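# Place the empty can in the tray undented

## Task

Get the empty can into the tray, with no dent in it, and have it stay there once the robot lets go.

## Robot and tools

Robot: two arms, left_arm and right_arm, each a six-joint arm with a two-finger parallel gripper and a wrist camera (cam_left_wrist and cam_right_wrist, both 896x504). The scene frame has its origin on the table top, halfway between the nominal bases. +z is up, +x points out over the table, and left_arm is on the +y side. Image left and right do not match arm names. Calibrated bases in the scene frame: left_arm at (-0.043, +0.353, 0) m, right_arm at (+0.025, -0.301, 0) m. Both are turned only slightly about z, and +z is up in both base frames.

Joint order: every per-arm joint list, in commands and in results, uses this order: shoulder (joint2), waist (joint1), elbow (joint3), wrist roll (joint6), wrist yaw (joint5), wrist pitch (joint4). Stated ranges in rad: waist -2.618 to 3.054, shoulder 0.000 to 3.142, elbow 0.000 to 3.142, wrist pitch -1.571 to 1.571, wrist yaw -1.571 to 1.571, wrist roll -2.094 to 2.094. The real end stops may differ by up to 0.059 rad. An action that asks for more than 0.059 rad beyond a range is rejected for both arms.

A row is one flat list of 14 numbers, each in [-1, 1]. It covers both arms even if only one moves. Numbers 1-6 are left_arm joint offsets in the order above, and number 7 is left_arm opening. Numbers 8-14 are the same for right_arm. The joint numbers are offsets, not poses. They are counted from the Joint targets shown when the action (or move) begins, not from the previous row. They are scaled: 1.0 equals 2.224 rad for shoulder, waist and elbow, and 8.485 rad for the three wrist joints. A zero keeps a joint at its current target. Repeating a nonzero offset in a later action moves the joint further. Opening is absolute: +1 fully open, -1 closed. Always resend a gripper's current command to leave it alone, because 0 is half-open, not 'no change'.

execute_actions(actions, cameras): actions is a list of actions. Each action is a list of up to 15 rows, and each row lasts one 1/30 s control step. An action always runs 15 steps (0.5 s), and a short table repeats its last row. An empty actions list only returns state and images. cameras picks the images: null or ["all"] gives all, [] gives none, and an unknown name invalidates the call.

move(target, speed, blend, opening_speed, blocking, cameras): target is one 14-number row or a list of up to 15 rows. Each row uses the same scaling and counts from the same starting Joint targets, so the rows are not chained. All joints of both arms move together along a joint-space path, so the hand traces a curve. Paths take at least 0.5 s, and a path over 10 s stops short. speed is in rad/s for the joint with the farthest to go, from 0.01 to 12.57, default 0.5; give one value, or one per target. blend (rad) rounds corners in a list. opening_speed (per second on the -1 to +1 scale, at least 0.2) ramps the fingers gradually. blocking=false returns after about 0.5 s while the move continues. The move does not avoid obstacles or the other arm. Its result ends with a move: line, such as done, off_target, moving, held or fault, and limits=held if steps were withheld. done does not mean nothing was touched.

wait(seconds 0-10) lets time pass while the arms hold their commands. stop() brakes a running move. zoom_image(camera, region [x0,y0,x1,y1] in pixels, max 504x504) enlarges part of the latest image from cam_left_wrist or cam_right_wrist. read_manual gives licence text only. finished_scene() ends the scene for good; the can must already sit in the tray on its own.

Results: end_effector_position (m) and end_effector_quat_wxyz are given in that arm's own base frame. The point lies between the finger pads, about 1 cm behind the fingertips. Fingers point along the gripper's +z and close along its y. Joint positions and Joint velocities list the six joints, then the pad gap in m (0.094 when fully open). Joint targets is the base for your next offsets. Tool commands shows the current gripper commands. grip_measured is on the opening scale and may read up to about 2.7 mm wide when empty. grip_effort_nm is the motor effort, negative when closing; it is not the pad force. Joint torques include the arm's own weight, and the first three wrap at ±28 N m. A 'joint sent to its limit' line means that joint was clipped at its end stop. A 'joint command not followed' line means the clearance check changed that arm's targets. Action results also list joint positions at some steps. Camera calibration: K, distortion and T_world_to_cam are given per wrist camera, relative to its arm's base frame, and may be slightly off.

Motion limits: each joint target may lead its measured angle by at most 0.339 rad (big joints) or 2.2 rad (wrist). If a target would put the gripper more than 200 mm from where it is, that arm's step is scaled back, so large moves need several actions.

The can is empty and thin-walled. Close on it slowly, with opening_speed near 0.2, and stop just below the reading at first touch. Full force comes about 0.05 below that reading, or about 0.11 for a round object. A lower command crushes the can. To release, command an opening well above grip_measured. Do not drop the can, release it while it moves, hit things hard, or knock anything off the table. Do not let the arms collide or let one gripper close on the other's fingers; that can fail the scene. To end a push, command the targets back past the measured positions. Avoid holding loads at full stretch or pressing into unreachable poses, because motors heat: MOTOR HOT appears at 75 °C, the arm folds and idles at 90 °C, and it drops at 100 °C. Loose objects may be nudged now and then. Thinking time lets the scene run on.

Each tool is called after "Emit:" as name(argument=value, ...), one argument or row to a line, values as JSON.

## Session

Emit:
execute_actions(
  actions=[],
)

Scene clock: 0.00 s.
left_arm: end_effector_position=(+0.4353, -0.0312, +0.0973) grip_measured=+1.000 grip_effort_nm=n/a end_effector_quat_wxyz=(+0.421, -0.057, +0.904, -0.051) | right_arm: end_effector_position=(+0.1961, +0.0938, +0.2665) grip_measured=+1.000 grip_effort_nm=n/a end_effector_quat_wxyz=(+0.496, -0.067, +0.854, +0.142)
Joint names: [shoulder, waist, elbow, wrist roll, wrist yaw, wrist pitch]
Joint positions: left_arm=[1.598 -0.081 0.835 -0.198 -0.018 0.067 0.094] | right_arm=[0.506 0.657 0.842 0.345 0.264 -0.842 0.094]
Joint velocities: within noise
Joint torques (N m): no reading
Heat: left arm: 34 °C; right arm: 38 °C.
Joint targets: left_arm=[1.595 -0.081 0.838 -0.198 -0.019 0.050] | right_arm=[0.500 0.657 0.848 0.343 0.267 -0.847]
Tool commands: left_gripper/opening=+1.0 right_gripper/opening=+1.0

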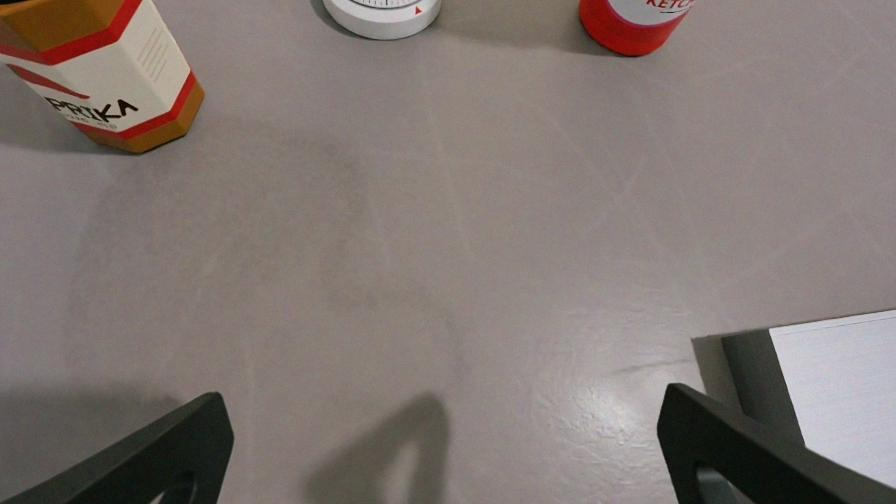

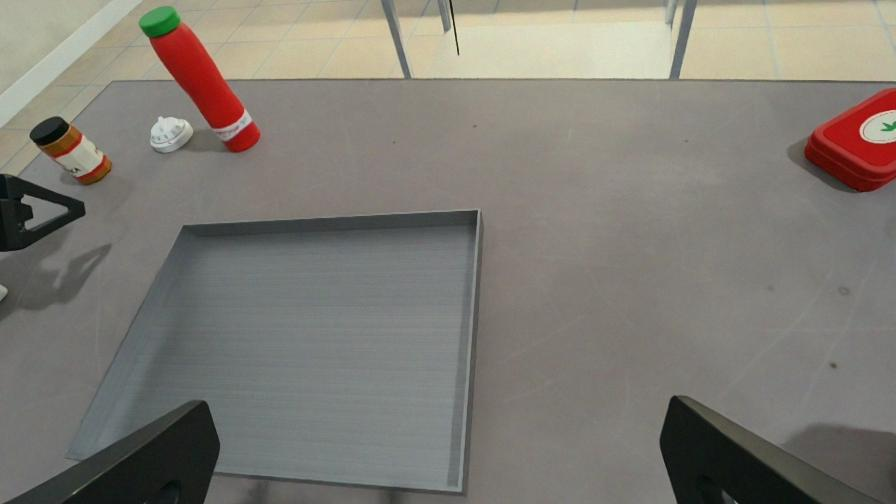

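Emit:
move(
  target=[-0.4474, 0.171, 0, 0, 0, -0.106, 1, 0, -0.36, 0, 0, 0, 0, 1],
  speed=1.2,
)

Scene clock: 16.23 s.
left_arm: end_effector_position=(+0.2223, +0.0715, +0.2434) grip_measured=+1.000 grip_effort_nm=0.017 end_effector_quat_wxyz=(+0.467, -0.219, +0.856, +0.030) | right_arm: end_effector_position=(+0.2044, -0.0740, +0.2664) grip_measured=+1.000 grip_effort_nm=-0.012 end_effector_quat_wxyz=(+0.512, +0.269, +0.814, -0.060)
Joint names: [shoulder, waist, elbow, wrist roll, wrist yaw, wrist pitch]
Joint positions: left_arm=[0.606 0.293 0.835 -0.198 -0.018 -0.826 0.094] | right_arm=[0.506 -0.138 0.842 0.345 0.262 -0.842 0.094]
Joint velocities: within noise
Joint torques (N m): left_arm=[0.61 0.39 7.58 -0.04 -0.01 1.35] | right_arm=[1.13 -0.54 5.85 -0.05 0.08 1.62]
Heat: left arm: 36 °C; right arm: 42 °C.
Joint targets: left_arm=[0.600 0.299 0.838 -0.198 -0.019 -0.849] | right_arm=[0.500 -0.144 0.848 0.343 0.267 -0.847]
move: done
camera_calibration:
cam_left_wrist: T_world_to_cam=[[0.363388, -0.92055, 0.143307, -0.0486081], [-0.762429, -0.382248, -0.5221, 0.362708], [0.535398, 0.0804636, -0.840758, 0.170412], [0, 0, 0, 1]] pos_world=[0.202964, 0.0801862, 0.339611]
cam_right_wrist: T_world_to_cam=[[-0.502044, -0.842323, -0.196071, 0.0905923], [-0.643851, 0.515391, -0.565533, 0.35828], [0.577415, -0.157681, -0.80108, 0.173286], [0, 0, 0, 1]] pos_world=[0.176103, -0.0810225, 0.359198]

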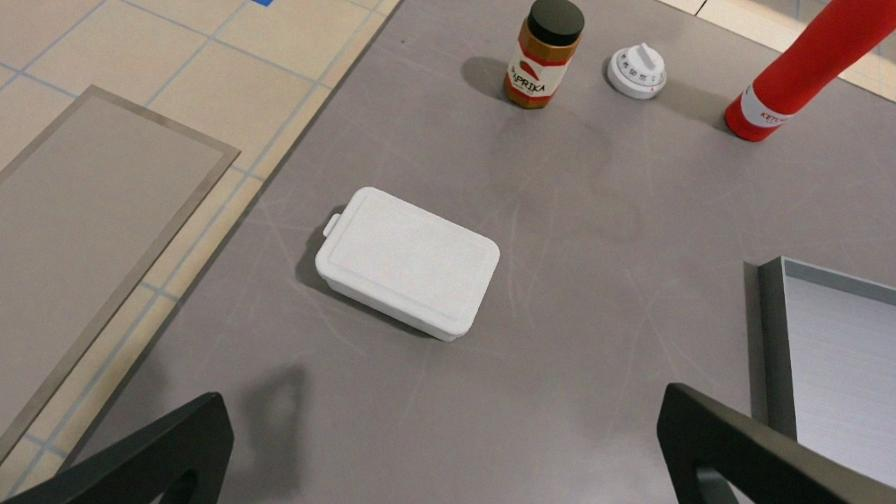

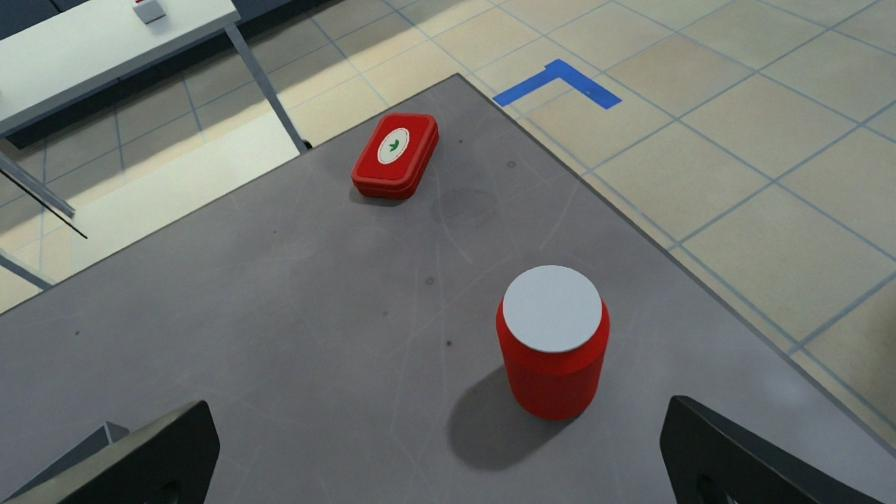

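Emit:
zoom_image(
  camera="cam_right_wrist",
  region=[440, 230, 680, 460],
)

Emit:
zoom_image(
  camera="cam_left_wrist",
  region=[460, 0, 896, 220],
)

Scaled by 2.100.

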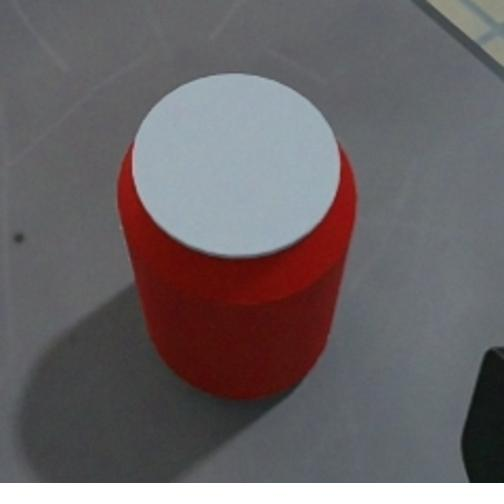

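Scaled by 1.156.

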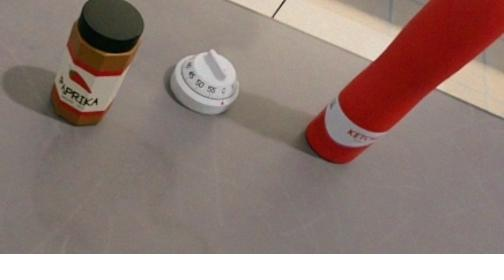

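Emit:
move(
  target=[0,0,0,0,0,0,1,0.5599,-0.1682,0.3848,-0.0404,-0.0315,-0.0804,1],
  speed=1.0,
)

Scene clock: 135.07 s.
left_arm: end_effector_position=(+0.2221, +0.0715, +0.2431) grip_measured=+1.000 grip_effort_nm=0.017 end_effector_quat_wxyz=(+0.467, -0.219, +0.856, +0.030) | right_arm: end_effector_position=(+0.2701, -0.1537, +0.1775) grip_measured=+1.000 grip_effort_nm=-0.022 end_effector_quat_wxyz=(+0.000, +0.258, +0.966, -0.006)
Joint names: [shoulder, waist, elbow, wrist roll, wrist yaw, wrist pitch]
Joint positions: left_arm=[0.606 0.293 0.835 -0.198 -0.018 -0.827 0.094] | right_arm=[1.733 -0.514 1.679 0.007 0.011 -1.515 0.094]
Joint velocities: within noise
Joint torques (N m): left_arm=[0.75 0.66 7.23 -0.03 -0.02 1.34] | right_arm=[-6.05 -0.36 6.86 -0.09 -0.14 -0.02]
Heat: left arm: 37 °C; right arm: 44 °C.
Joint targets: left_arm=[0.600 0.299 0.838 -0.198 -0.019 -0.849] | right_arm=[1.746 -0.518 1.704 0.000 0.000 -1.530]
move: done
camera_calibration:
cam_left_wrist: T_world_to_cam=[[0.363521, -0.920516, 0.143187, -0.0485324], [-0.763047, -0.382391, -0.521091, 0.362325], [0.534426, 0.0801692, -0.841405, 0.170739], [0, 0, 0, 1]] pos_world=[0.202867, 0.0801871, 0.339414]
cam_right_wrist: T_world_to_cam=[[-0.514647, -0.857372, 0.00719012, 0.00396875], [-0.76781, 0.464586, 0.441165, 0.238297], [-0.381583, 0.221524, -0.897397, 0.386053], [0, 0, 0, 1]] pos_world=[0.332321, -0.192827, 0.241286]

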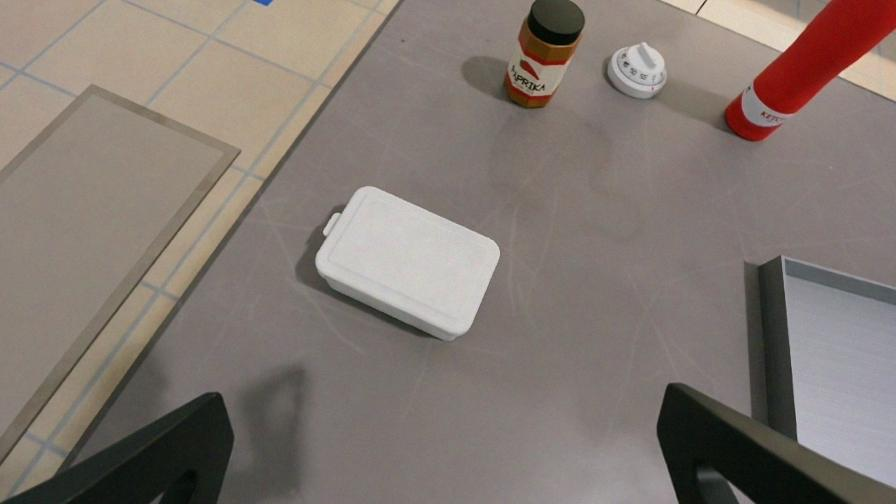

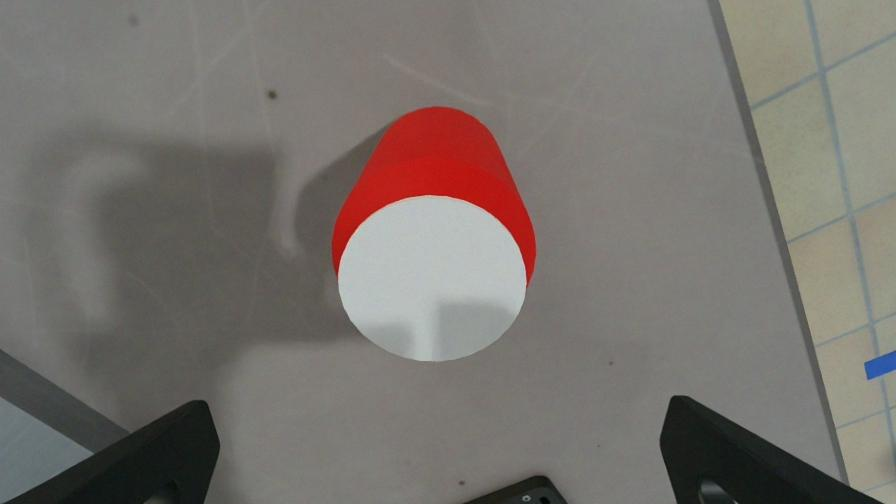

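Emit:
move(
  target=[0,0,0,0,0,0,1,0.0016,0.0022,-0.1545,0,0,0.0411,1],
  speed=0.3,
  cameras=["cam_right_wrist"],
)

Scene clock: 177.50 s.
left_arm: end_effector_position=(+0.2221, +0.0715, +0.2431) grip_measured=+1.000 grip_effort_nm=0.022 end_effector_quat_wxyz=(+0.467, -0.219, +0.856, +0.030) | right_arm: end_effector_position=(+0.2734, -0.1556, +0.1001) grip_measured=+1.000 grip_effort_nm=-0.017 end_effector_quat_wxyz=(+0.002, +0.257, +0.966, -0.006)
Joint names: [shoulder, waist, elbow, wrist roll, wrist yaw, wrist pitch]
Joint positions: left_arm=[0.606 0.293 0.835 -0.198 -0.018 -0.827 0.094] | right_arm=[1.733 -0.514 1.371 0.006 0.011 -1.202 0.094]
Joint velocities: within noise
Joint torques (N m): left_arm=[0.84 0.39 7.47 -0.04 -0.05 1.32] | right_arm=[-5.9 0.08 4.38 -0.09 -0.14 0.31]
Heat: left arm: 37 °C; right arm: 38 °C.
Joint targets: left_arm=[0.600 0.299 0.838 -0.198 -0.019 -0.849] | right_arm=[1.750 -0.513 1.360 0.000 0.000 -1.181]
move: done
camera_calibration:
cam_right_wrist: T_world_to_cam=[[-0.51439, -0.857528, 0.0070662, 0.00456393], [-0.769996, 0.46548, 0.436387, 0.277122], [-0.377503, 0.219032, -0.899731, 0.317044], [0, 0, 0, 1]] pos_world=[0.335415, -0.194524, 0.164289]
Images, in order (width x height): cam_right_wrist 896x504.

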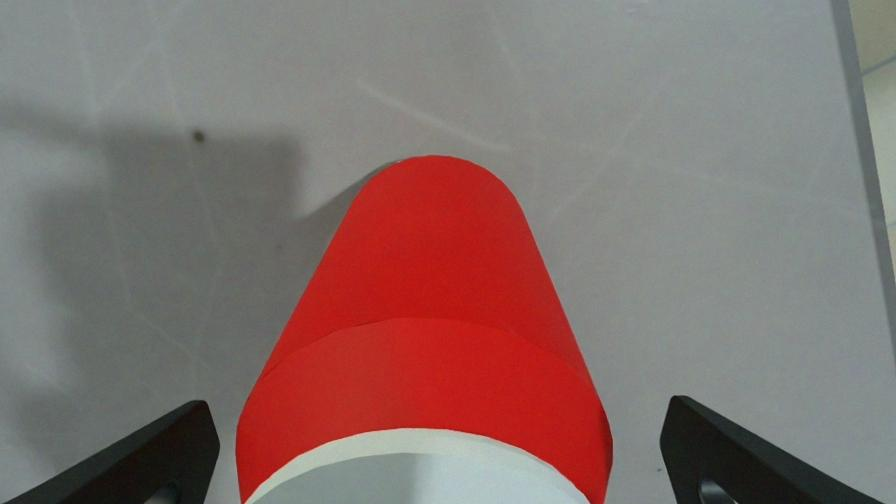

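Emit:
move(
  target=[0,0,0,0,0,0,1,0.0048,0.0045,-0.0132,0,0,0.0047,1],
  speed=0.3,
  cameras=["cam_right_wrist"],
)

Scene clock: 191.47 s.
left_arm: end_effector_position=(+0.2221, +0.0715, +0.2431) grip_measured=+1.000 grip_effort_nm=0.017 end_effector_quat_wxyz=(+0.467, -0.219, +0.856, +0.030) | right_arm: end_effector_position=(+0.2761, -0.1553, +0.0934) grip_measured=+1.000 grip_effort_nm=-0.017 end_effector_quat_wxyz=(+0.008, +0.255, +0.967, -0.008)
Joint names: [shoulder, waist, elbow, wrist roll, wrist yaw, wrist pitch]
Joint positions: left_arm=[0.606 0.293 0.835 -0.198 -0.018 -0.827 0.094] | right_arm=[1.733 -0.509 1.344 0.006 0.011 -1.162 0.094]
Joint velocities: within noise
Joint torques (N m): left_arm=[0.62 0.36 7.53 -0.04 0 1.35] | right_arm=[-5.08 0.51 4.26 -0.09 -0.13 0.33]
Heat: left arm: 37 °C; right arm: 37 °C.
Joint targets: left_arm=[0.600 0.299 0.838 -0.198 -0.019 -0.849] | right_arm=[1.760 -0.503 1.331 0.000 0.000 -1.141]
move: done
camera_calibration:
cam_right_wrist: T_world_to_cam=[[-0.510188, -0.86004, 0.00633347, 0.00480814], [-0.777102, 0.464119, 0.425095, 0.28484], [-0.368538, 0.211957, -0.905126, 0.308808], [0, 0, 0, 1]] pos_world=[0.33761, -0.193518, 0.158396]
Images, in order (width x height): cam_right_wrist 896x504.

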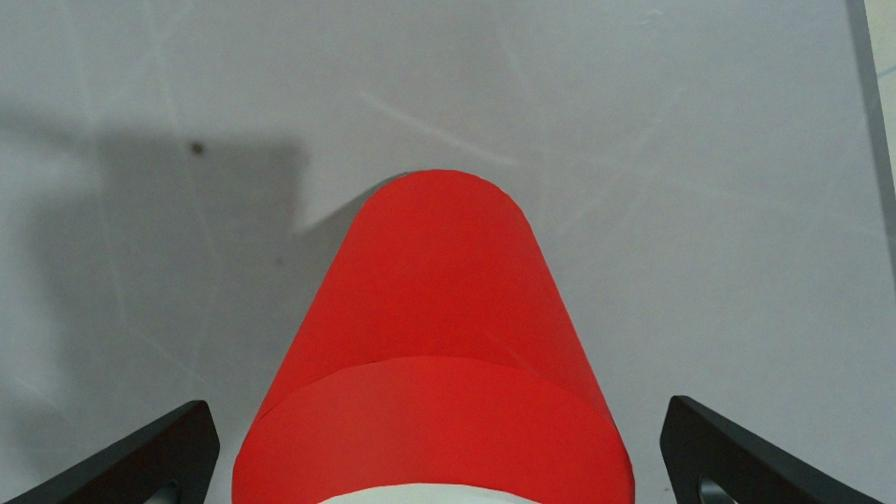

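Emit:
move(
  target=[
    [0,0,0,0,0,0,1,0.0013,0,-0.0167,0,0,0.0047,1],
    [0,0,0,0,0,0,1,0.0013,0,-0.0167,0,0,0.0047,0.47],
  ],
  speed=0.3,
  opening_speed=0.4,
  cameras=["cam_right_wrist"],
)

Scene clock: 209.17 s.
left_arm: end_effector_position=(+0.2221, +0.0715, +0.2431) grip_measured=+1.000 grip_effort_nm=0.017 end_effector_quat_wxyz=(+0.467, -0.219, +0.856, +0.030) | right_arm: end_effector_position=(+0.2750, -0.1546, +0.0817) grip_measured=+0.472 grip_effort_nm=-0.115 end_effector_quat_wxyz=(+0.006, +0.255, +0.967, -0.007)
Joint names: [shoulder, waist, elbow, wrist roll, wrist yaw, wrist pitch]
Joint positions: left_arm=[0.606 0.293 0.835 -0.198 -0.018 -0.827 0.094] | right_arm=[1.741 -0.509 1.306 0.006 0.011 -1.122 0.069]
Joint velocities: within noise
Joint torques (N m): left_arm=[0.92 0.51 7.41 -0.05 -0.01 1.34] | right_arm=[-5.52 0.51 4.26 -0.09 -0.14 0.33]
Heat: left arm: 37 °C; right arm: 36 °C.
Joint targets: left_arm=[0.600 0.299 0.838 -0.198 -0.019 -0.849] | right_arm=[1.763 -0.503 1.294 0.000 0.000 -1.101]
move: done
camera_calibration:
cam_right_wrist: T_world_to_cam=[[-0.509871, -0.860226, 0.00649131, 0.00474123], [-0.775118, 0.462673, 0.430262, 0.287436], [-0.373126, 0.214346, -0.902681, 0.299104], [0, 0, 0, 1]] pos_world=[0.336818, -0.193022, 0.146292]
Images, in order (width x height): cam_right_wrist 896x504.

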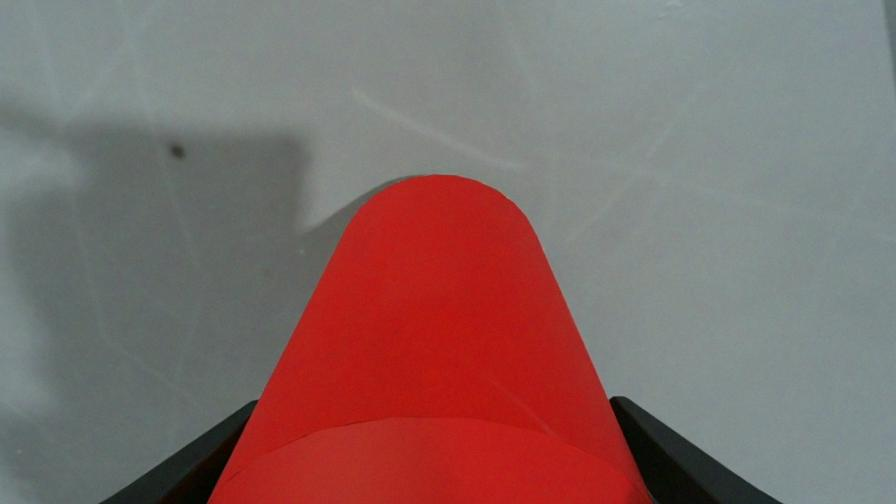

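Emit:
move(
  target=[0,0,0,0,0,0,1,0,0,0,0,0,0,0.43],
  opening_speed=0.2,
  cameras=["cam_right_wrist"],
)

Emit:
move(
  target=[0,0,0,0,0,0,1,0,0,0,0,0,0,0.41],
  opening_speed=0.2,
  cameras=["cam_right_wrist"],
)

Scene clock: 215.20 s.
left_arm: end_effector_position=(+0.2221, +0.0715, +0.2431) grip_measured=+1.000 grip_effort_nm=0.022 end_effector_quat_wxyz=(+0.467, -0.219, +0.856, +0.030) | right_arm: end_effector_position=(+0.2751, -0.1547, +0.0817) grip_measured=+0.432 grip_effort_nm=-0.120 end_effector_quat_wxyz=(+0.006, +0.255, +0.967, -0.007)
Joint names: [shoulder, waist, elbow, wrist roll, wrist yaw, wrist pitch]
Joint positions: left_arm=[0.606 0.293 0.835 -0.198 -0.018 -0.827 0.094] | right_arm=[1.741 -0.509 1.306 0.006 0.011 -1.121 0.067]
Joint velocities: within noise
Joint torques (N m): left_arm=[0.7 0.57 7.38 -0.06 -0.07 1.33] | right_arm=[-5.52 0.51 4.25 -0.08 -0.14 0.32]
Heat: left arm: 37 °C; right arm: 36 °C.
Joint targets: left_arm=[0.600 0.299 0.838 -0.198 -0.019 -0.849] | right_arm=[1.763 -0.503 1.294 0.000 0.000 -1.101]
move: done
camera_calibration:
cam_right_wrist: T_world_to_cam=[[-0.509855, -0.860236, 0.00650182, 0.00473256], [-0.775278, 0.46275, 0.429891, 0.287558], [-0.372817, 0.214141, -0.902857, 0.298986], [0, 0, 0, 1]] pos_world=[0.336817, -0.193022, 0.146293]
Images, in order (width x height): cam_right_wrist 896x504.

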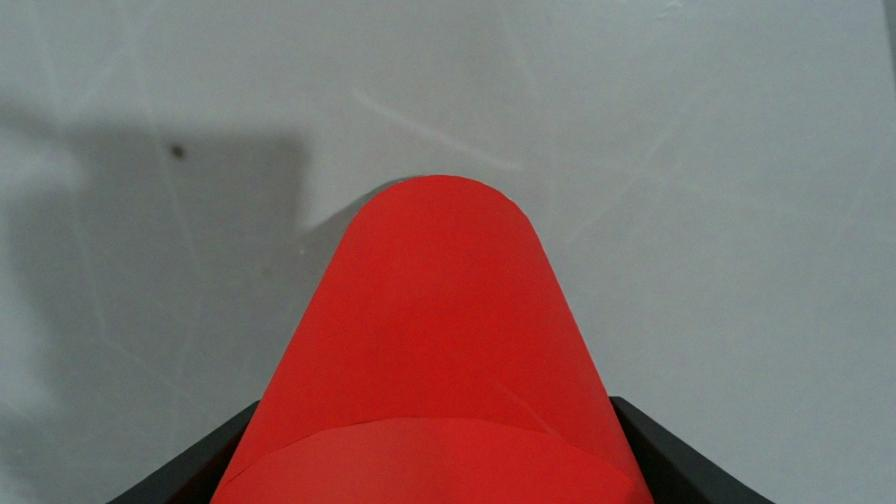

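Scene clock: 215.70 s.
left_arm: end_effector_position=(+0.2221, +0.0715, +0.2431) grip_measured=+1.000 grip_effort_nm=0.022 end_effector_quat_wxyz=(+0.467, -0.219, +0.856, +0.030) | right_arm: end_effector_position=(+0.2751, -0.1547, +0.0817) grip_measured=+0.412 grip_effort_nm=-0.110 end_effector_quat_wxyz=(+0.006, +0.255, +0.967, -0.007)
Joint names: [shoulder, waist, elbow, wrist roll, wrist yaw, wrist pitch]
Joint positions: left_arm=[0.606 0.293 0.835 -0.198 -0.018 -0.827 0.094] | right_arm=[1.741 -0.509 1.306 0.006 0.011 -1.121 0.066]
Joint velocities: within noise
Joint torques (N m): left_arm=[0.98 0.46 7.32 -0.02 0.02 1.38] | right_arm=[-5.52 0.53 4.26 -0.08 -0.13 0.33]
Heat: left arm: 37 °C; right arm: 36 °C.
Joint targets: left_arm=[0.600 0.299 0.838 -0.198 -0.019 -0.849] | right_arm=[1.763 -0.503 1.294 0.000 0.000 -1.101]
move: done
camera_calibration:
cam_right_wrist: T_world_to_cam=[[-0.509855, -0.860236, 0.00650182, 0.00473256], [-0.775278, 0.46275, 0.429891, 0.287558], [-0.372817, 0.214141, -0.902857, 0.298986], [0, 0, 0, 1]] pos_world=[0.336817, -0.193022, 0.146293]
Images, in order (width x height): cam_right_wrist 896x504.

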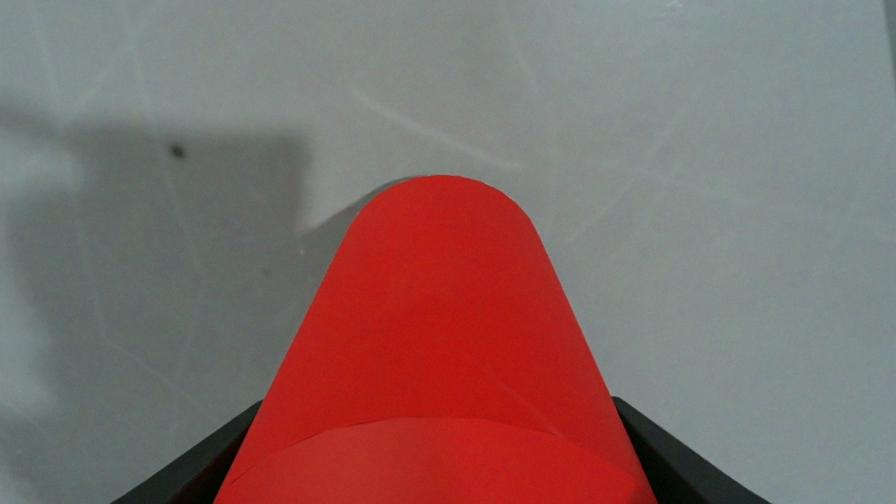

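Emit:
move(
  target=[0,0,0,0,0,0,1,0,0,0,0,0,0,0.39],
  opening_speed=0.2,
  cameras=[],
)

Emit:
move(
  target=[0,0,0,0,0,0,1,0,0,0,0,0,0,0.375],
  opening_speed=0.2,
  cameras=["cam_right_wrist"],
)

Scene clock: 228.50 s.
left_arm: end_effector_position=(+0.2221, +0.0715, +0.2431) grip_measured=+1.000 grip_effort_nm=0.022 end_effector_quat_wxyz=(+0.467, -0.219, +0.856, +0.030) | right_arm: end_effector_position=(+0.2752, -0.1547, +0.0817) grip_measured=+0.393 grip_effort_nm=-0.144 end_effector_quat_wxyz=(+0.006, +0.255, +0.967, -0.007)
Joint names: [shoulder, waist, elbow, wrist roll, wrist yaw, wrist pitch]
Joint positions: left_arm=[0.606 0.293 0.835 -0.198 -0.018 -0.827 0.094] | right_arm=[1.741 -0.509 1.306 0.006 0.011 -1.121 0.065]
Joint velocities: within noise
Joint torques (N m): left_arm=[0.8 0.44 7.28 -0.03 0.03 1.39] | right_arm=[-5.52 0.53 4.26 -0.09 -0.13 0.32]
Heat: left arm: 37 °C; right arm: 36 °C.
Joint targets: left_arm=[0.600 0.299 0.838 -0.198 -0.019 -0.849] | right_arm=[1.763 -0.503 1.294 0.000 0.000 -1.101]
move: done
No camera images: "cameras" was empty.

Scene clock: 229.00 s.
left_arm: end_effector_position=(+0.2221, +0.0715, +0.2431) grip_measured=+1.000 grip_effort_nm=0.017 end_effector_quat_wxyz=(+0.467, -0.219, +0.856, +0.030) | right_arm: end_effector_position=(+0.2752, -0.1547, +0.0817) grip_measured=+0.378 grip_effort_nm=-0.183 end_effector_quat_wxyz=(+0.006, +0.255, +0.967, -0.007)
Joint names: [shoulder, waist, elbow, wrist roll, wrist yaw, wrist pitch]
Joint positions: left_arm=[0.606 0.293 0.835 -0.198 -0.018 -0.827 0.094] | right_arm=[1.741 -0.509 1.306 0.006 0.011 -1.121 0.065]
Joint velocities: within noise
Joint torques (N m): left_arm=[0.83 0.34 7.68 -0.02 0.02 1.33] | right_arm=[-5.5 0.51 4.26 -0.08 -0.14 0.32]
Heat: left arm: 37 °C; right arm: 36 °C.
Joint targets: left_arm=[0.600 0.299 0.838 -0.198 -0.019 -0.849] | right_arm=[1.763 -0.503 1.294 0.000 0.000 -1.101]
move: done
camera_calibration:
cam_right_wrist: T_world_to_cam=[[-0.509809, -0.860263, 0.00649824, 0.00476317], [-0.775441, 0.462786, 0.429559, 0.287745], [-0.372541, 0.213954, -0.903015, 0.298918], [0, 0, 0, 1]] pos_world=[0.336917, -0.193021, 0.146293]
Images, in order (width x height): cam_right_wrist 896x504.

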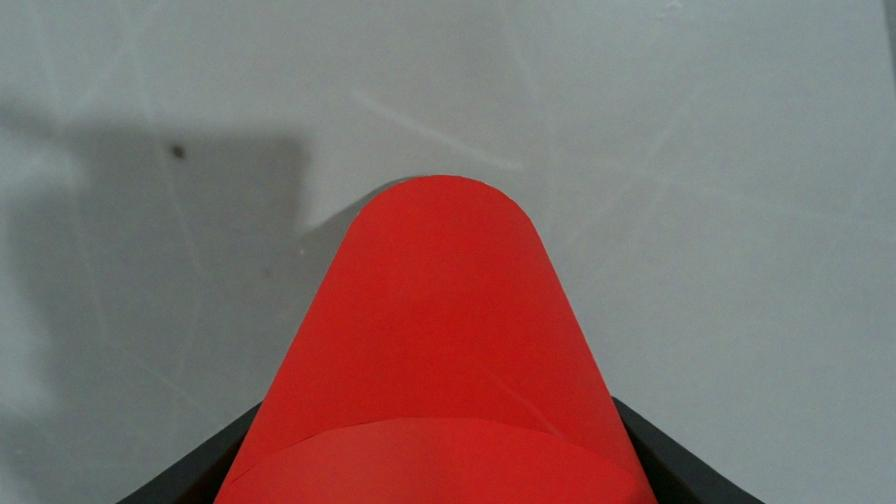

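Emit:
move(
  target=[0,0,0,0,0,0,1,-0.0112,0,0.0996,0,0,-0.0292,0.37],
  speed=0.15,
  opening_speed=0.2,
  cameras=["cam_right_wrist"],
)

Scene clock: 246.50 s.
left_arm: end_effector_position=(+0.2221, +0.0715, +0.2431) grip_measured=+1.000 grip_effort_nm=0.017 end_effector_quat_wxyz=(+0.467, -0.219, +0.856, +0.030) | right_arm: end_effector_position=(+0.2731, -0.1536, +0.1279) grip_measured=+0.374 grip_effort_nm=-0.193 end_effector_quat_wxyz=(-0.008, +0.255, +0.967, -0.003)
Joint names: [shoulder, waist, elbow, wrist roll, wrist yaw, wrist pitch]
Joint positions: left_arm=[0.606 0.293 0.835 -0.198 -0.018 -0.827 0.094] | right_arm=[1.741 -0.509 1.491 0.006 0.011 -1.334 0.065]
Joint velocities: within noise
Joint torques (N m): left_arm=[0.76 0.65 7.69 -0.04 0.06 1.37] | right_arm=[-7.45 0.51 6.94 -0.09 -0.14 -0.07]
Heat: left arm: 37 °C; right arm: 35 °C.
Joint targets: left_arm=[0.600 0.299 0.838 -0.198 -0.019 -0.849] | right_arm=[1.738 -0.503 1.515 0.000 0.000 -1.349]
move: done
camera_calibration:
cam_right_wrist: T_world_to_cam=[[-0.509671, -0.860339, 0.0072151, 0.00428256], [-0.764372, 0.456637, 0.455212, 0.25848], [-0.394932, 0.226493, -0.890354, 0.346121], [0, 0, 0, 1]] pos_world=[0.336451, -0.192741, 0.190476]
Images, in order (width x height): cam_right_wrist 896x504.

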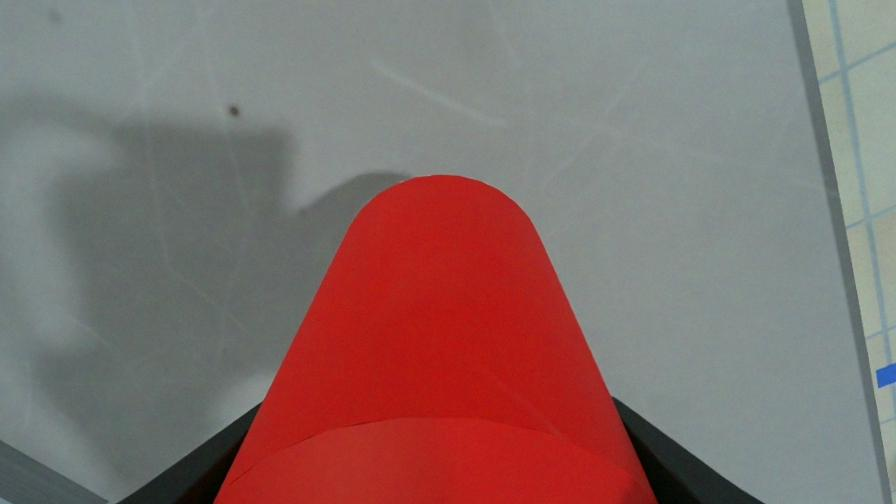

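Emit:
move(
  target=[0,0,0,0,0,0,1,0.1307,0.505,0.1910,0,0,-0.0157,0.37],
  speed=0.6,
  cameras=["cam_right_wrist","cam_left_wrist"],
)

Scene clock: 265.10 s.
left_arm: end_effector_position=(+0.2221, +0.0715, +0.2431) grip_measured=+1.000 grip_effort_nm=0.022 end_effector_quat_wxyz=(+0.467, -0.219, +0.856, +0.030) | right_arm: end_effector_position=(+0.3104, +0.2250, +0.1489) grip_measured=+0.374 grip_effort_nm=-0.203 end_effector_quat_wxyz=(+0.009, -0.306, +0.952, +0.001)
Joint names: [shoulder, waist, elbow, wrist roll, wrist yaw, wrist pitch]
Joint positions: left_arm=[0.606 0.293 0.835 -0.198 -0.018 -0.827 0.094] | right_arm=[2 0.626 1.914 0.005 0.003 -1.467 0.065]
Joint velocities: within noise
Joint torques (N m): left_arm=[0.66 0.59 7.76 -0.02 0.04 1.33] | right_arm=[-7.19 -0.59 7.01 -0.07 -0.07 -0.01]
Heat: left arm: 37 °C; right arm: 34 °C.
Joint targets: left_arm=[0.600 0.299 0.838 -0.198 -0.019 -0.849] | right_arm=[2.029 0.620 1.940 0.000 0.000 -1.482]
move: done
camera_calibration:
cam_left_wrist: T_world_to_cam=[[0.363521, -0.920516, 0.143187, -0.0485324], [-0.763047, -0.382391, -0.521091, 0.362325], [0.534426, 0.0801692, -0.841405, 0.170739], [0, 0, 0, 1]] pos_world=[0.202867, 0.0801871, 0.339414]
cam_right_wrist: T_world_to_cam=[[0.566228, -0.824248, -0.000791749, 0.00798126], [-0.745014, -0.512207, 0.427314, 0.320703], [-0.352618, -0.241367, -0.904103, 0.388025], [0, 0, 0, 1]] pos_world=[0.371234, 0.264502, 0.21378]

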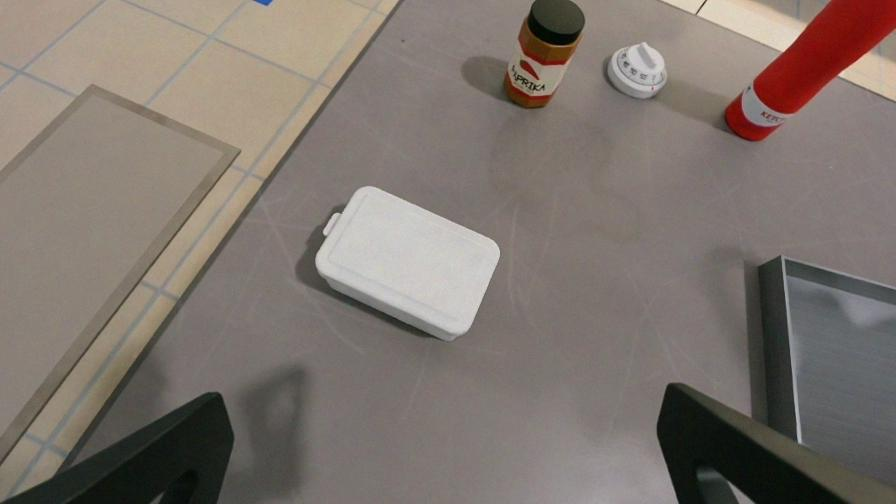

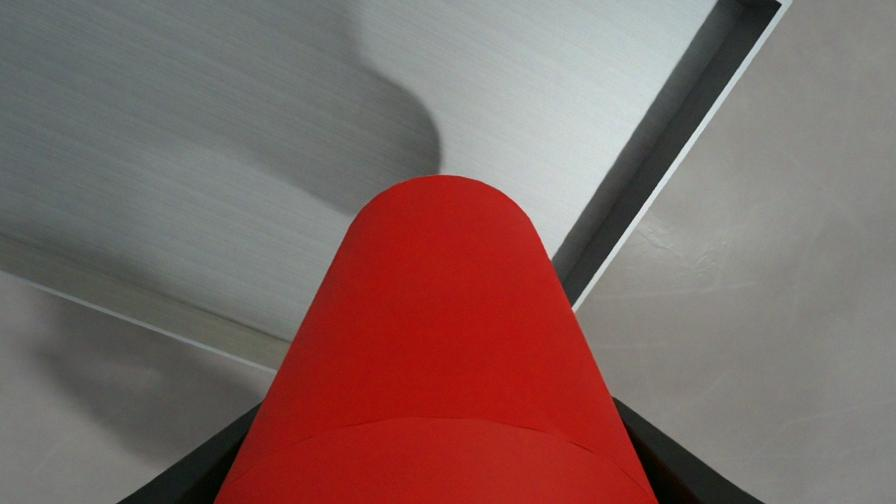

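Emit:
move(
  target=[0,0,0,0,0,0,1,-0.0037,0,-0.1107,0,0,0.0281,0.37],
  speed=0.2,
  cameras=["cam_right_wrist"],
)

Scene clock: 285.73 s.
left_arm: end_effector_position=(+0.2221, +0.0715, +0.2431) grip_measured=+1.000 grip_effort_nm=0.022 end_effector_quat_wxyz=(+0.467, -0.219, +0.856, +0.030) | right_arm: end_effector_position=(+0.3111, +0.2255, +0.0964) grip_measured=+0.374 grip_effort_nm=-0.198 end_effector_quat_wxyz=(+0.006, -0.306, +0.952, +0.000)
Joint names: [shoulder, waist, elbow, wrist roll, wrist yaw, wrist pitch]
Joint positions: left_arm=[0.606 0.293 0.835 -0.198 -0.018 -0.827 0.094] | right_arm=[2 0.626 1.705 0.005 0.003 -1.265 0.065]
Joint velocities: within noise
Joint torques (N m): left_arm=[0.75 0.62 7.34 -0.05 -0.04 1.33] | right_arm=[-7.88 -0.59 4.37 -0.07 -0.07 0.32]
Heat: left arm: 37 °C; right arm: 36 °C.
Joint targets: left_arm=[0.600 0.299 0.838 -0.198 -0.019 -0.849] | right_arm=[2.020 0.620 1.694 0.000 0.000 -1.244]
move: done
camera_calibration:
cam_right_wrist: T_world_to_cam=[[0.56622, -0.824254, -0.000701851, 0.00788358], [-0.742597, -0.510494, 0.433527, 0.342186], [-0.357694, -0.24495, -0.90114, 0.343029], [0, 0, 0, 1]] pos_world=[0.372342, 0.265207, 0.160776]
Images, in order (width x height): cam_right_wrist 896x504.

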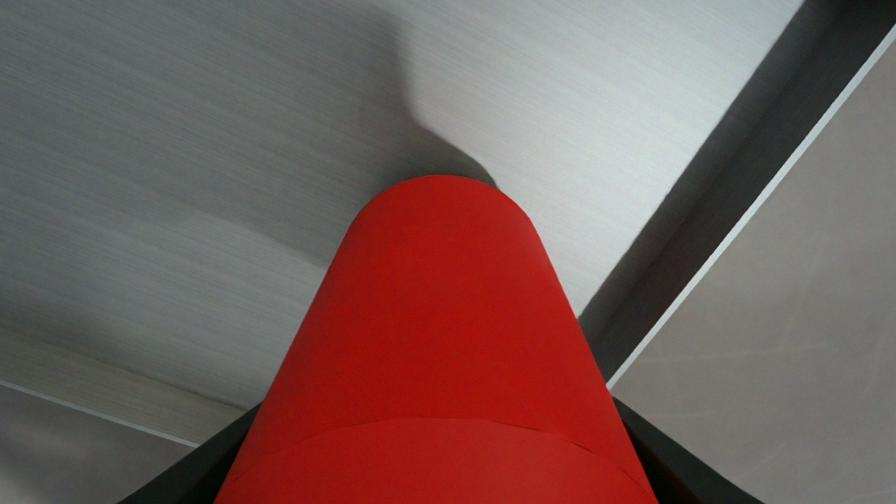

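Emit:
move(
  target=[0,0,0,0,0,0,1,0,0,-0.0144,0,0,0.0038,0.37],
  speed=0.1,
  cameras=["cam_right_wrist"],
)

Scene clock: 291.33 s.
left_arm: end_effector_position=(+0.2221, +0.0715, +0.2431) grip_measured=+1.000 grip_effort_nm=0.017 end_effector_quat_wxyz=(+0.467, -0.219, +0.856, +0.030) | right_arm: end_effector_position=(+0.3109, +0.2254, +0.0886) grip_measured=+0.374 grip_effort_nm=-0.193 end_effector_quat_wxyz=(+0.006, -0.306, +0.952, +0.000)
Joint names: [shoulder, waist, elbow, wrist roll, wrist yaw, wrist pitch]
Joint positions: left_arm=[0.606 0.293 0.835 -0.198 -0.018 -0.827 0.094] | right_arm=[2 0.626 1.674 0.005 0.003 -1.233 0.065]
Joint velocities: within noise
Joint torques (N m): left_arm=[0.99 0.39 7.56 -0.08 0 1.34] | right_arm=[-7.88 -0.58 4.29 -0.07 -0.07 0.32]
Heat: left arm: 37 °C; right arm: 35 °C.
Joint targets: left_arm=[0.600 0.299 0.838 -0.198 -0.019 -0.849] | right_arm=[2.020 0.620 1.662 0.000 0.000 -1.212]
move: done
camera_calibration:
cam_right_wrist: T_world_to_cam=[[0.56618, -0.824281, -0.00066235, 0.00789906], [-0.743057, -0.510737, 0.432452, 0.345597], [-0.3568, -0.244353, -0.901657, 0.335522], [0, 0, 0, 1]] pos_world=[0.37204, 0.265006, 0.153077]
Images, in order (width x height): cam_right_wrist 896x504.

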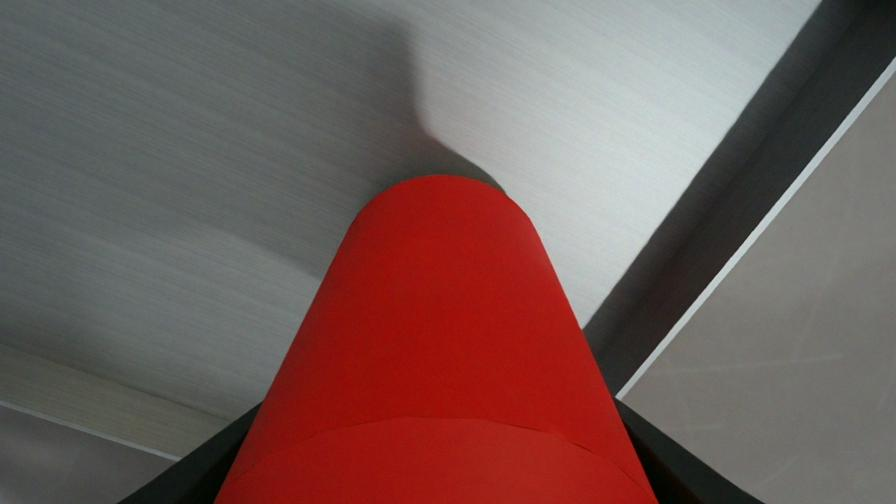

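Emit:
move(
  target=[0,0,0,0,0,0,1,0,0,-0.0045,0,0,0.00118,0.37],
  speed=0.1,
  cameras=["cam_right_wrist"],
)

Emit:
move(
  target=[0,0,0,0,0,0,1,0,0,-0.0036,0,0,0.00094,0.37],
  speed=0.1,
  cameras=["cam_right_wrist"],
)

Scene clock: 301.53 s.
left_arm: end_effector_position=(+0.2221, +0.0715, +0.2431) grip_measured=+1.000 grip_effort_nm=0.012 end_effector_quat_wxyz=(+0.467, -0.219, +0.856, +0.030) | right_arm: end_effector_position=(+0.3108, +0.2253, +0.0862) grip_measured=+0.374 grip_effort_nm=-0.193 end_effector_quat_wxyz=(+0.006, -0.306, +0.952, +0.000)
Joint names: [shoulder, waist, elbow, wrist roll, wrist yaw, wrist pitch]
Joint positions: left_arm=[0.606 0.293 0.835 -0.198 -0.018 -0.827 0.094] | right_arm=[2 0.626 1.665 0.005 0.003 -1.223 0.065]
Joint velocities: within noise
Joint torques (N m): left_arm=[0.72 0.53 7.41 -0.02 0.05 1.3] | right_arm=[-7.88 -0.59 4.27 -0.07 -0.07 0.3]
Heat: left arm: 37 °C; right arm: 34 °C.
Joint targets: left_arm=[0.600 0.299 0.838 -0.198 -0.019 -0.849] | right_arm=[2.020 0.620 1.652 0.000 0.000 -1.202]
move: done
camera_calibration:
cam_right_wrist: T_world_to_cam=[[0.566202, -0.824266, -0.000669683, 0.00794299], [-0.743188, -0.510859, 0.432081, 0.346697], [-0.356492, -0.244148, -0.901834, 0.33318], [0, 0, 0, 1]] pos_world=[0.37194, 0.265006, 0.150677]
Images, in order (width x height): cam_right_wrist 896x504.

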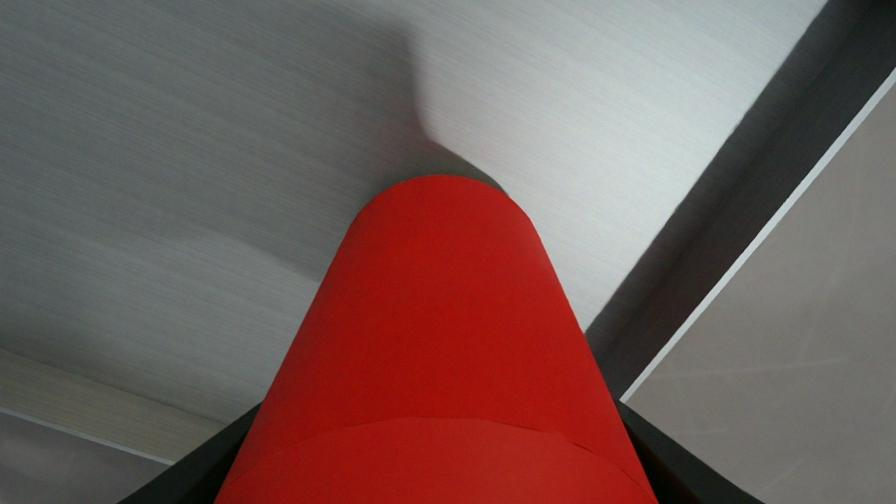

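Scene clock: 302.23 s.
left_arm: end_effector_position=(+0.2221, +0.0715, +0.2431) grip_measured=+1.000 grip_effort_nm=0.017 end_effector_quat_wxyz=(+0.467, -0.219, +0.856, +0.030) | right_arm: end_effector_position=(+0.3112, +0.2256, +0.0852) grip_measured=+0.374 grip_effort_nm=-0.193 end_effector_quat_wxyz=(+0.008, -0.306, +0.952, +0.001)
Joint names: [shoulder, waist, elbow, wrist roll, wrist yaw, wrist pitch]
Joint positions: left_arm=[0.606 0.293 0.835 -0.198 -0.018 -0.827 0.094] | right_arm=[2 0.626 1.66 0.005 0.003 -1.216 0.065]
Joint velocities: within noise
Joint torques (N m): left_arm=[0.8 0.66 7.46 -0.02 0.02 1.37] | right_arm=[-7.88 -0.59 4 -0.07 -0.07 0.34]
Heat: left arm: 37 °C; right arm: 34 °C.
Joint targets: left_arm=[0.600 0.299 0.838 -0.198 -0.019 -0.849] | right_arm=[2.020 0.620 1.644 0.000 0.000 -1.193]
move: done
camera_calibration:
cam_right_wrist: T_world_to_cam=[[0.566183, -0.824279, -0.000744235, 0.0079592], [-0.744107, -0.511502, 0.429732, 0.348229], [-0.3546, -0.242753, -0.902956, 0.331708], [0, 0, 0, 1]] pos_world=[0.372237, 0.265204, 0.149878]
Images, in order (width x height): cam_right_wrist 896x504.

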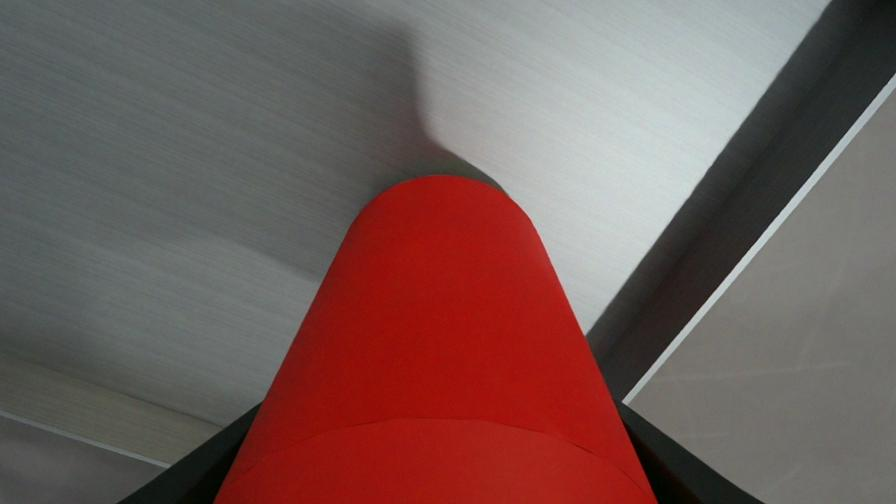

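Emit:
move(
  target=[0,0,0,0,0,0,1,0,0,0,0,0,0,0.8],
  opening_speed=0.2,
  cameras=["cam_right_wrist"],
)

Scene clock: 311.70 s.
left_arm: end_effector_position=(+0.2221, +0.0715, +0.2431) grip_measured=+1.000 grip_effort_nm=0.017 end_effector_quat_wxyz=(+0.467, -0.219, +0.856, +0.030) | right_arm: end_effector_position=(+0.3116, +0.2259, +0.0852) grip_measured=+0.798 grip_effort_nm=0.095 end_effector_quat_wxyz=(+0.009, -0.306, +0.952, +0.001)
Joint names: [shoulder, waist, elbow, wrist roll, wrist yaw, wrist pitch]
Joint positions: left_arm=[0.606 0.293 0.835 -0.198 -0.018 -0.827 0.094] | right_arm=[2 0.626 1.66 0.005 0.003 -1.214 0.084]
Joint velocities: within noise
Joint torques (N m): left_arm=[0.54 0.5 7.45 -0.04 -0.03 1.39] | right_arm=[-7.88 -0.59 4 -0.08 -0.07 0.32]
Heat: left arm: 37 °C; right arm: 34 °C.
Joint targets: left_arm=[0.600 0.299 0.838 -0.198 -0.019 -0.849] | right_arm=[2.020 0.620 1.644 0.000 0.000 -1.194]
move: done
camera_calibration:
cam_right_wrist: T_world_to_cam=[[0.566228, -0.824248, -0.000803549, 0.00793827], [-0.744736, -0.512023, 0.428019, 0.349138], [-0.353206, -0.241758, -0.903769, 0.331291], [0, 0, 0, 1]] pos_world=[0.372535, 0.265402, 0.149979]
Images, in order (width x height): cam_right_wrist 896x504.

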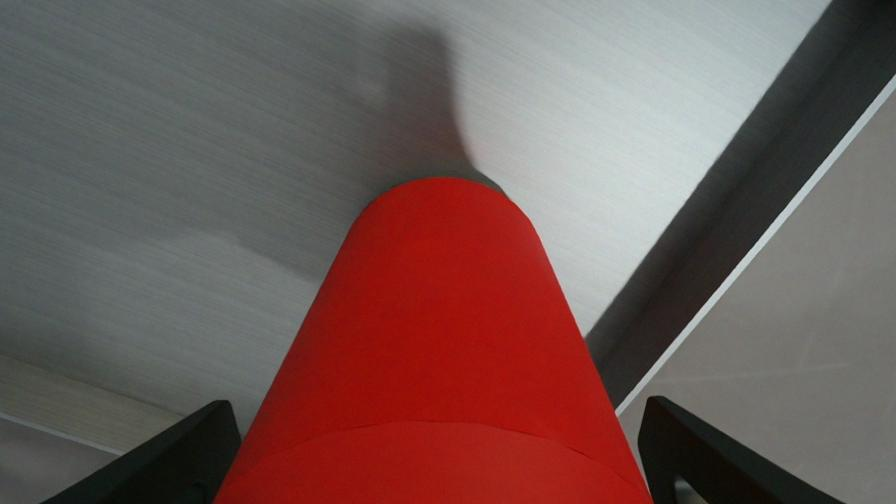

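Emit:
move(
  target=[0,0,0,0,0,0,1,0.0122,0,0.1820,0,0,-0.0438,1],
  speed=0.4,
  cameras=["cam_right_wrist"],
)

Scene clock: 321.70 s.
left_arm: end_effector_position=(+0.2221, +0.0715, +0.2431) grip_measured=+1.000 grip_effort_nm=0.022 end_effector_quat_wxyz=(+0.467, -0.219, +0.856, +0.030) | right_arm: end_effector_position=(+0.3125, +0.2266, +0.1716) grip_measured=+0.998 grip_effort_nm=0.095 end_effector_quat_wxyz=(+0.017, -0.306, +0.952, +0.004)
Joint names: [shoulder, waist, elbow, wrist roll, wrist yaw, wrist pitch]
Joint positions: left_arm=[0.606 0.293 0.835 -0.198 -0.018 -0.827 0.094] | right_arm=[2.015 0.626 2.027 0.005 0.003 -1.549 0.094]
Joint velocities: within noise
Joint torques (N m): left_arm=[0.75 0.66 7.49 -0.06 -0.03 1.29] | right_arm=[-6.95 -0.59 6.54 -0.08 -0.07 0.03]
Heat: left arm: 37 °C; right arm: 34 °C.
Joint targets: left_arm=[0.600 0.299 0.838 -0.198 -0.019 -0.849] | right_arm=[2.047 0.620 2.049 0.000 0.000 -1.565]
move: done
camera_calibration:
cam_right_wrist: T_world_to_cam=[[0.566202, -0.824266, -0.00121761, 0.00812051], [-0.750484, -0.51613, 0.412777, 0.318471], [-0.340866, -0.232801, -0.910831, 0.405164], [0, 0, 0, 1]] pos_world=[0.372516, 0.265388, 0.237589]
Images, in order (width x height): cam_right_wrist 896x504.

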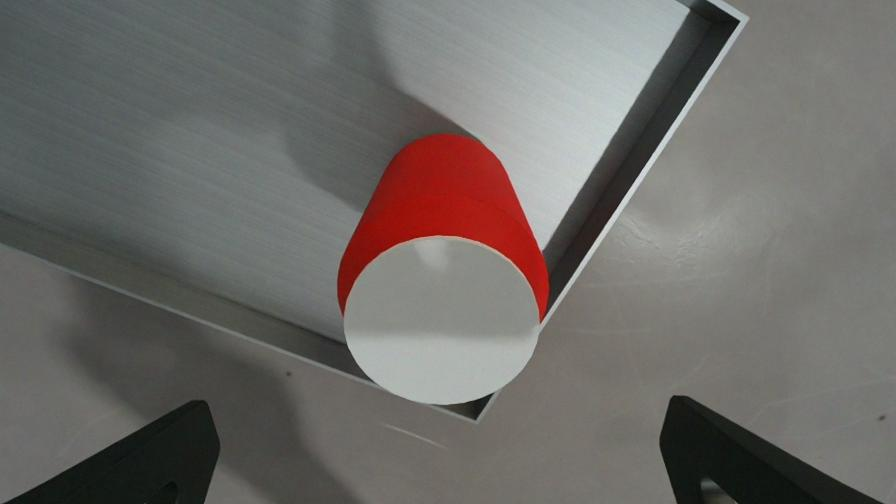

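Emit:
finished_scene(
)

The scene is finished: the task was done.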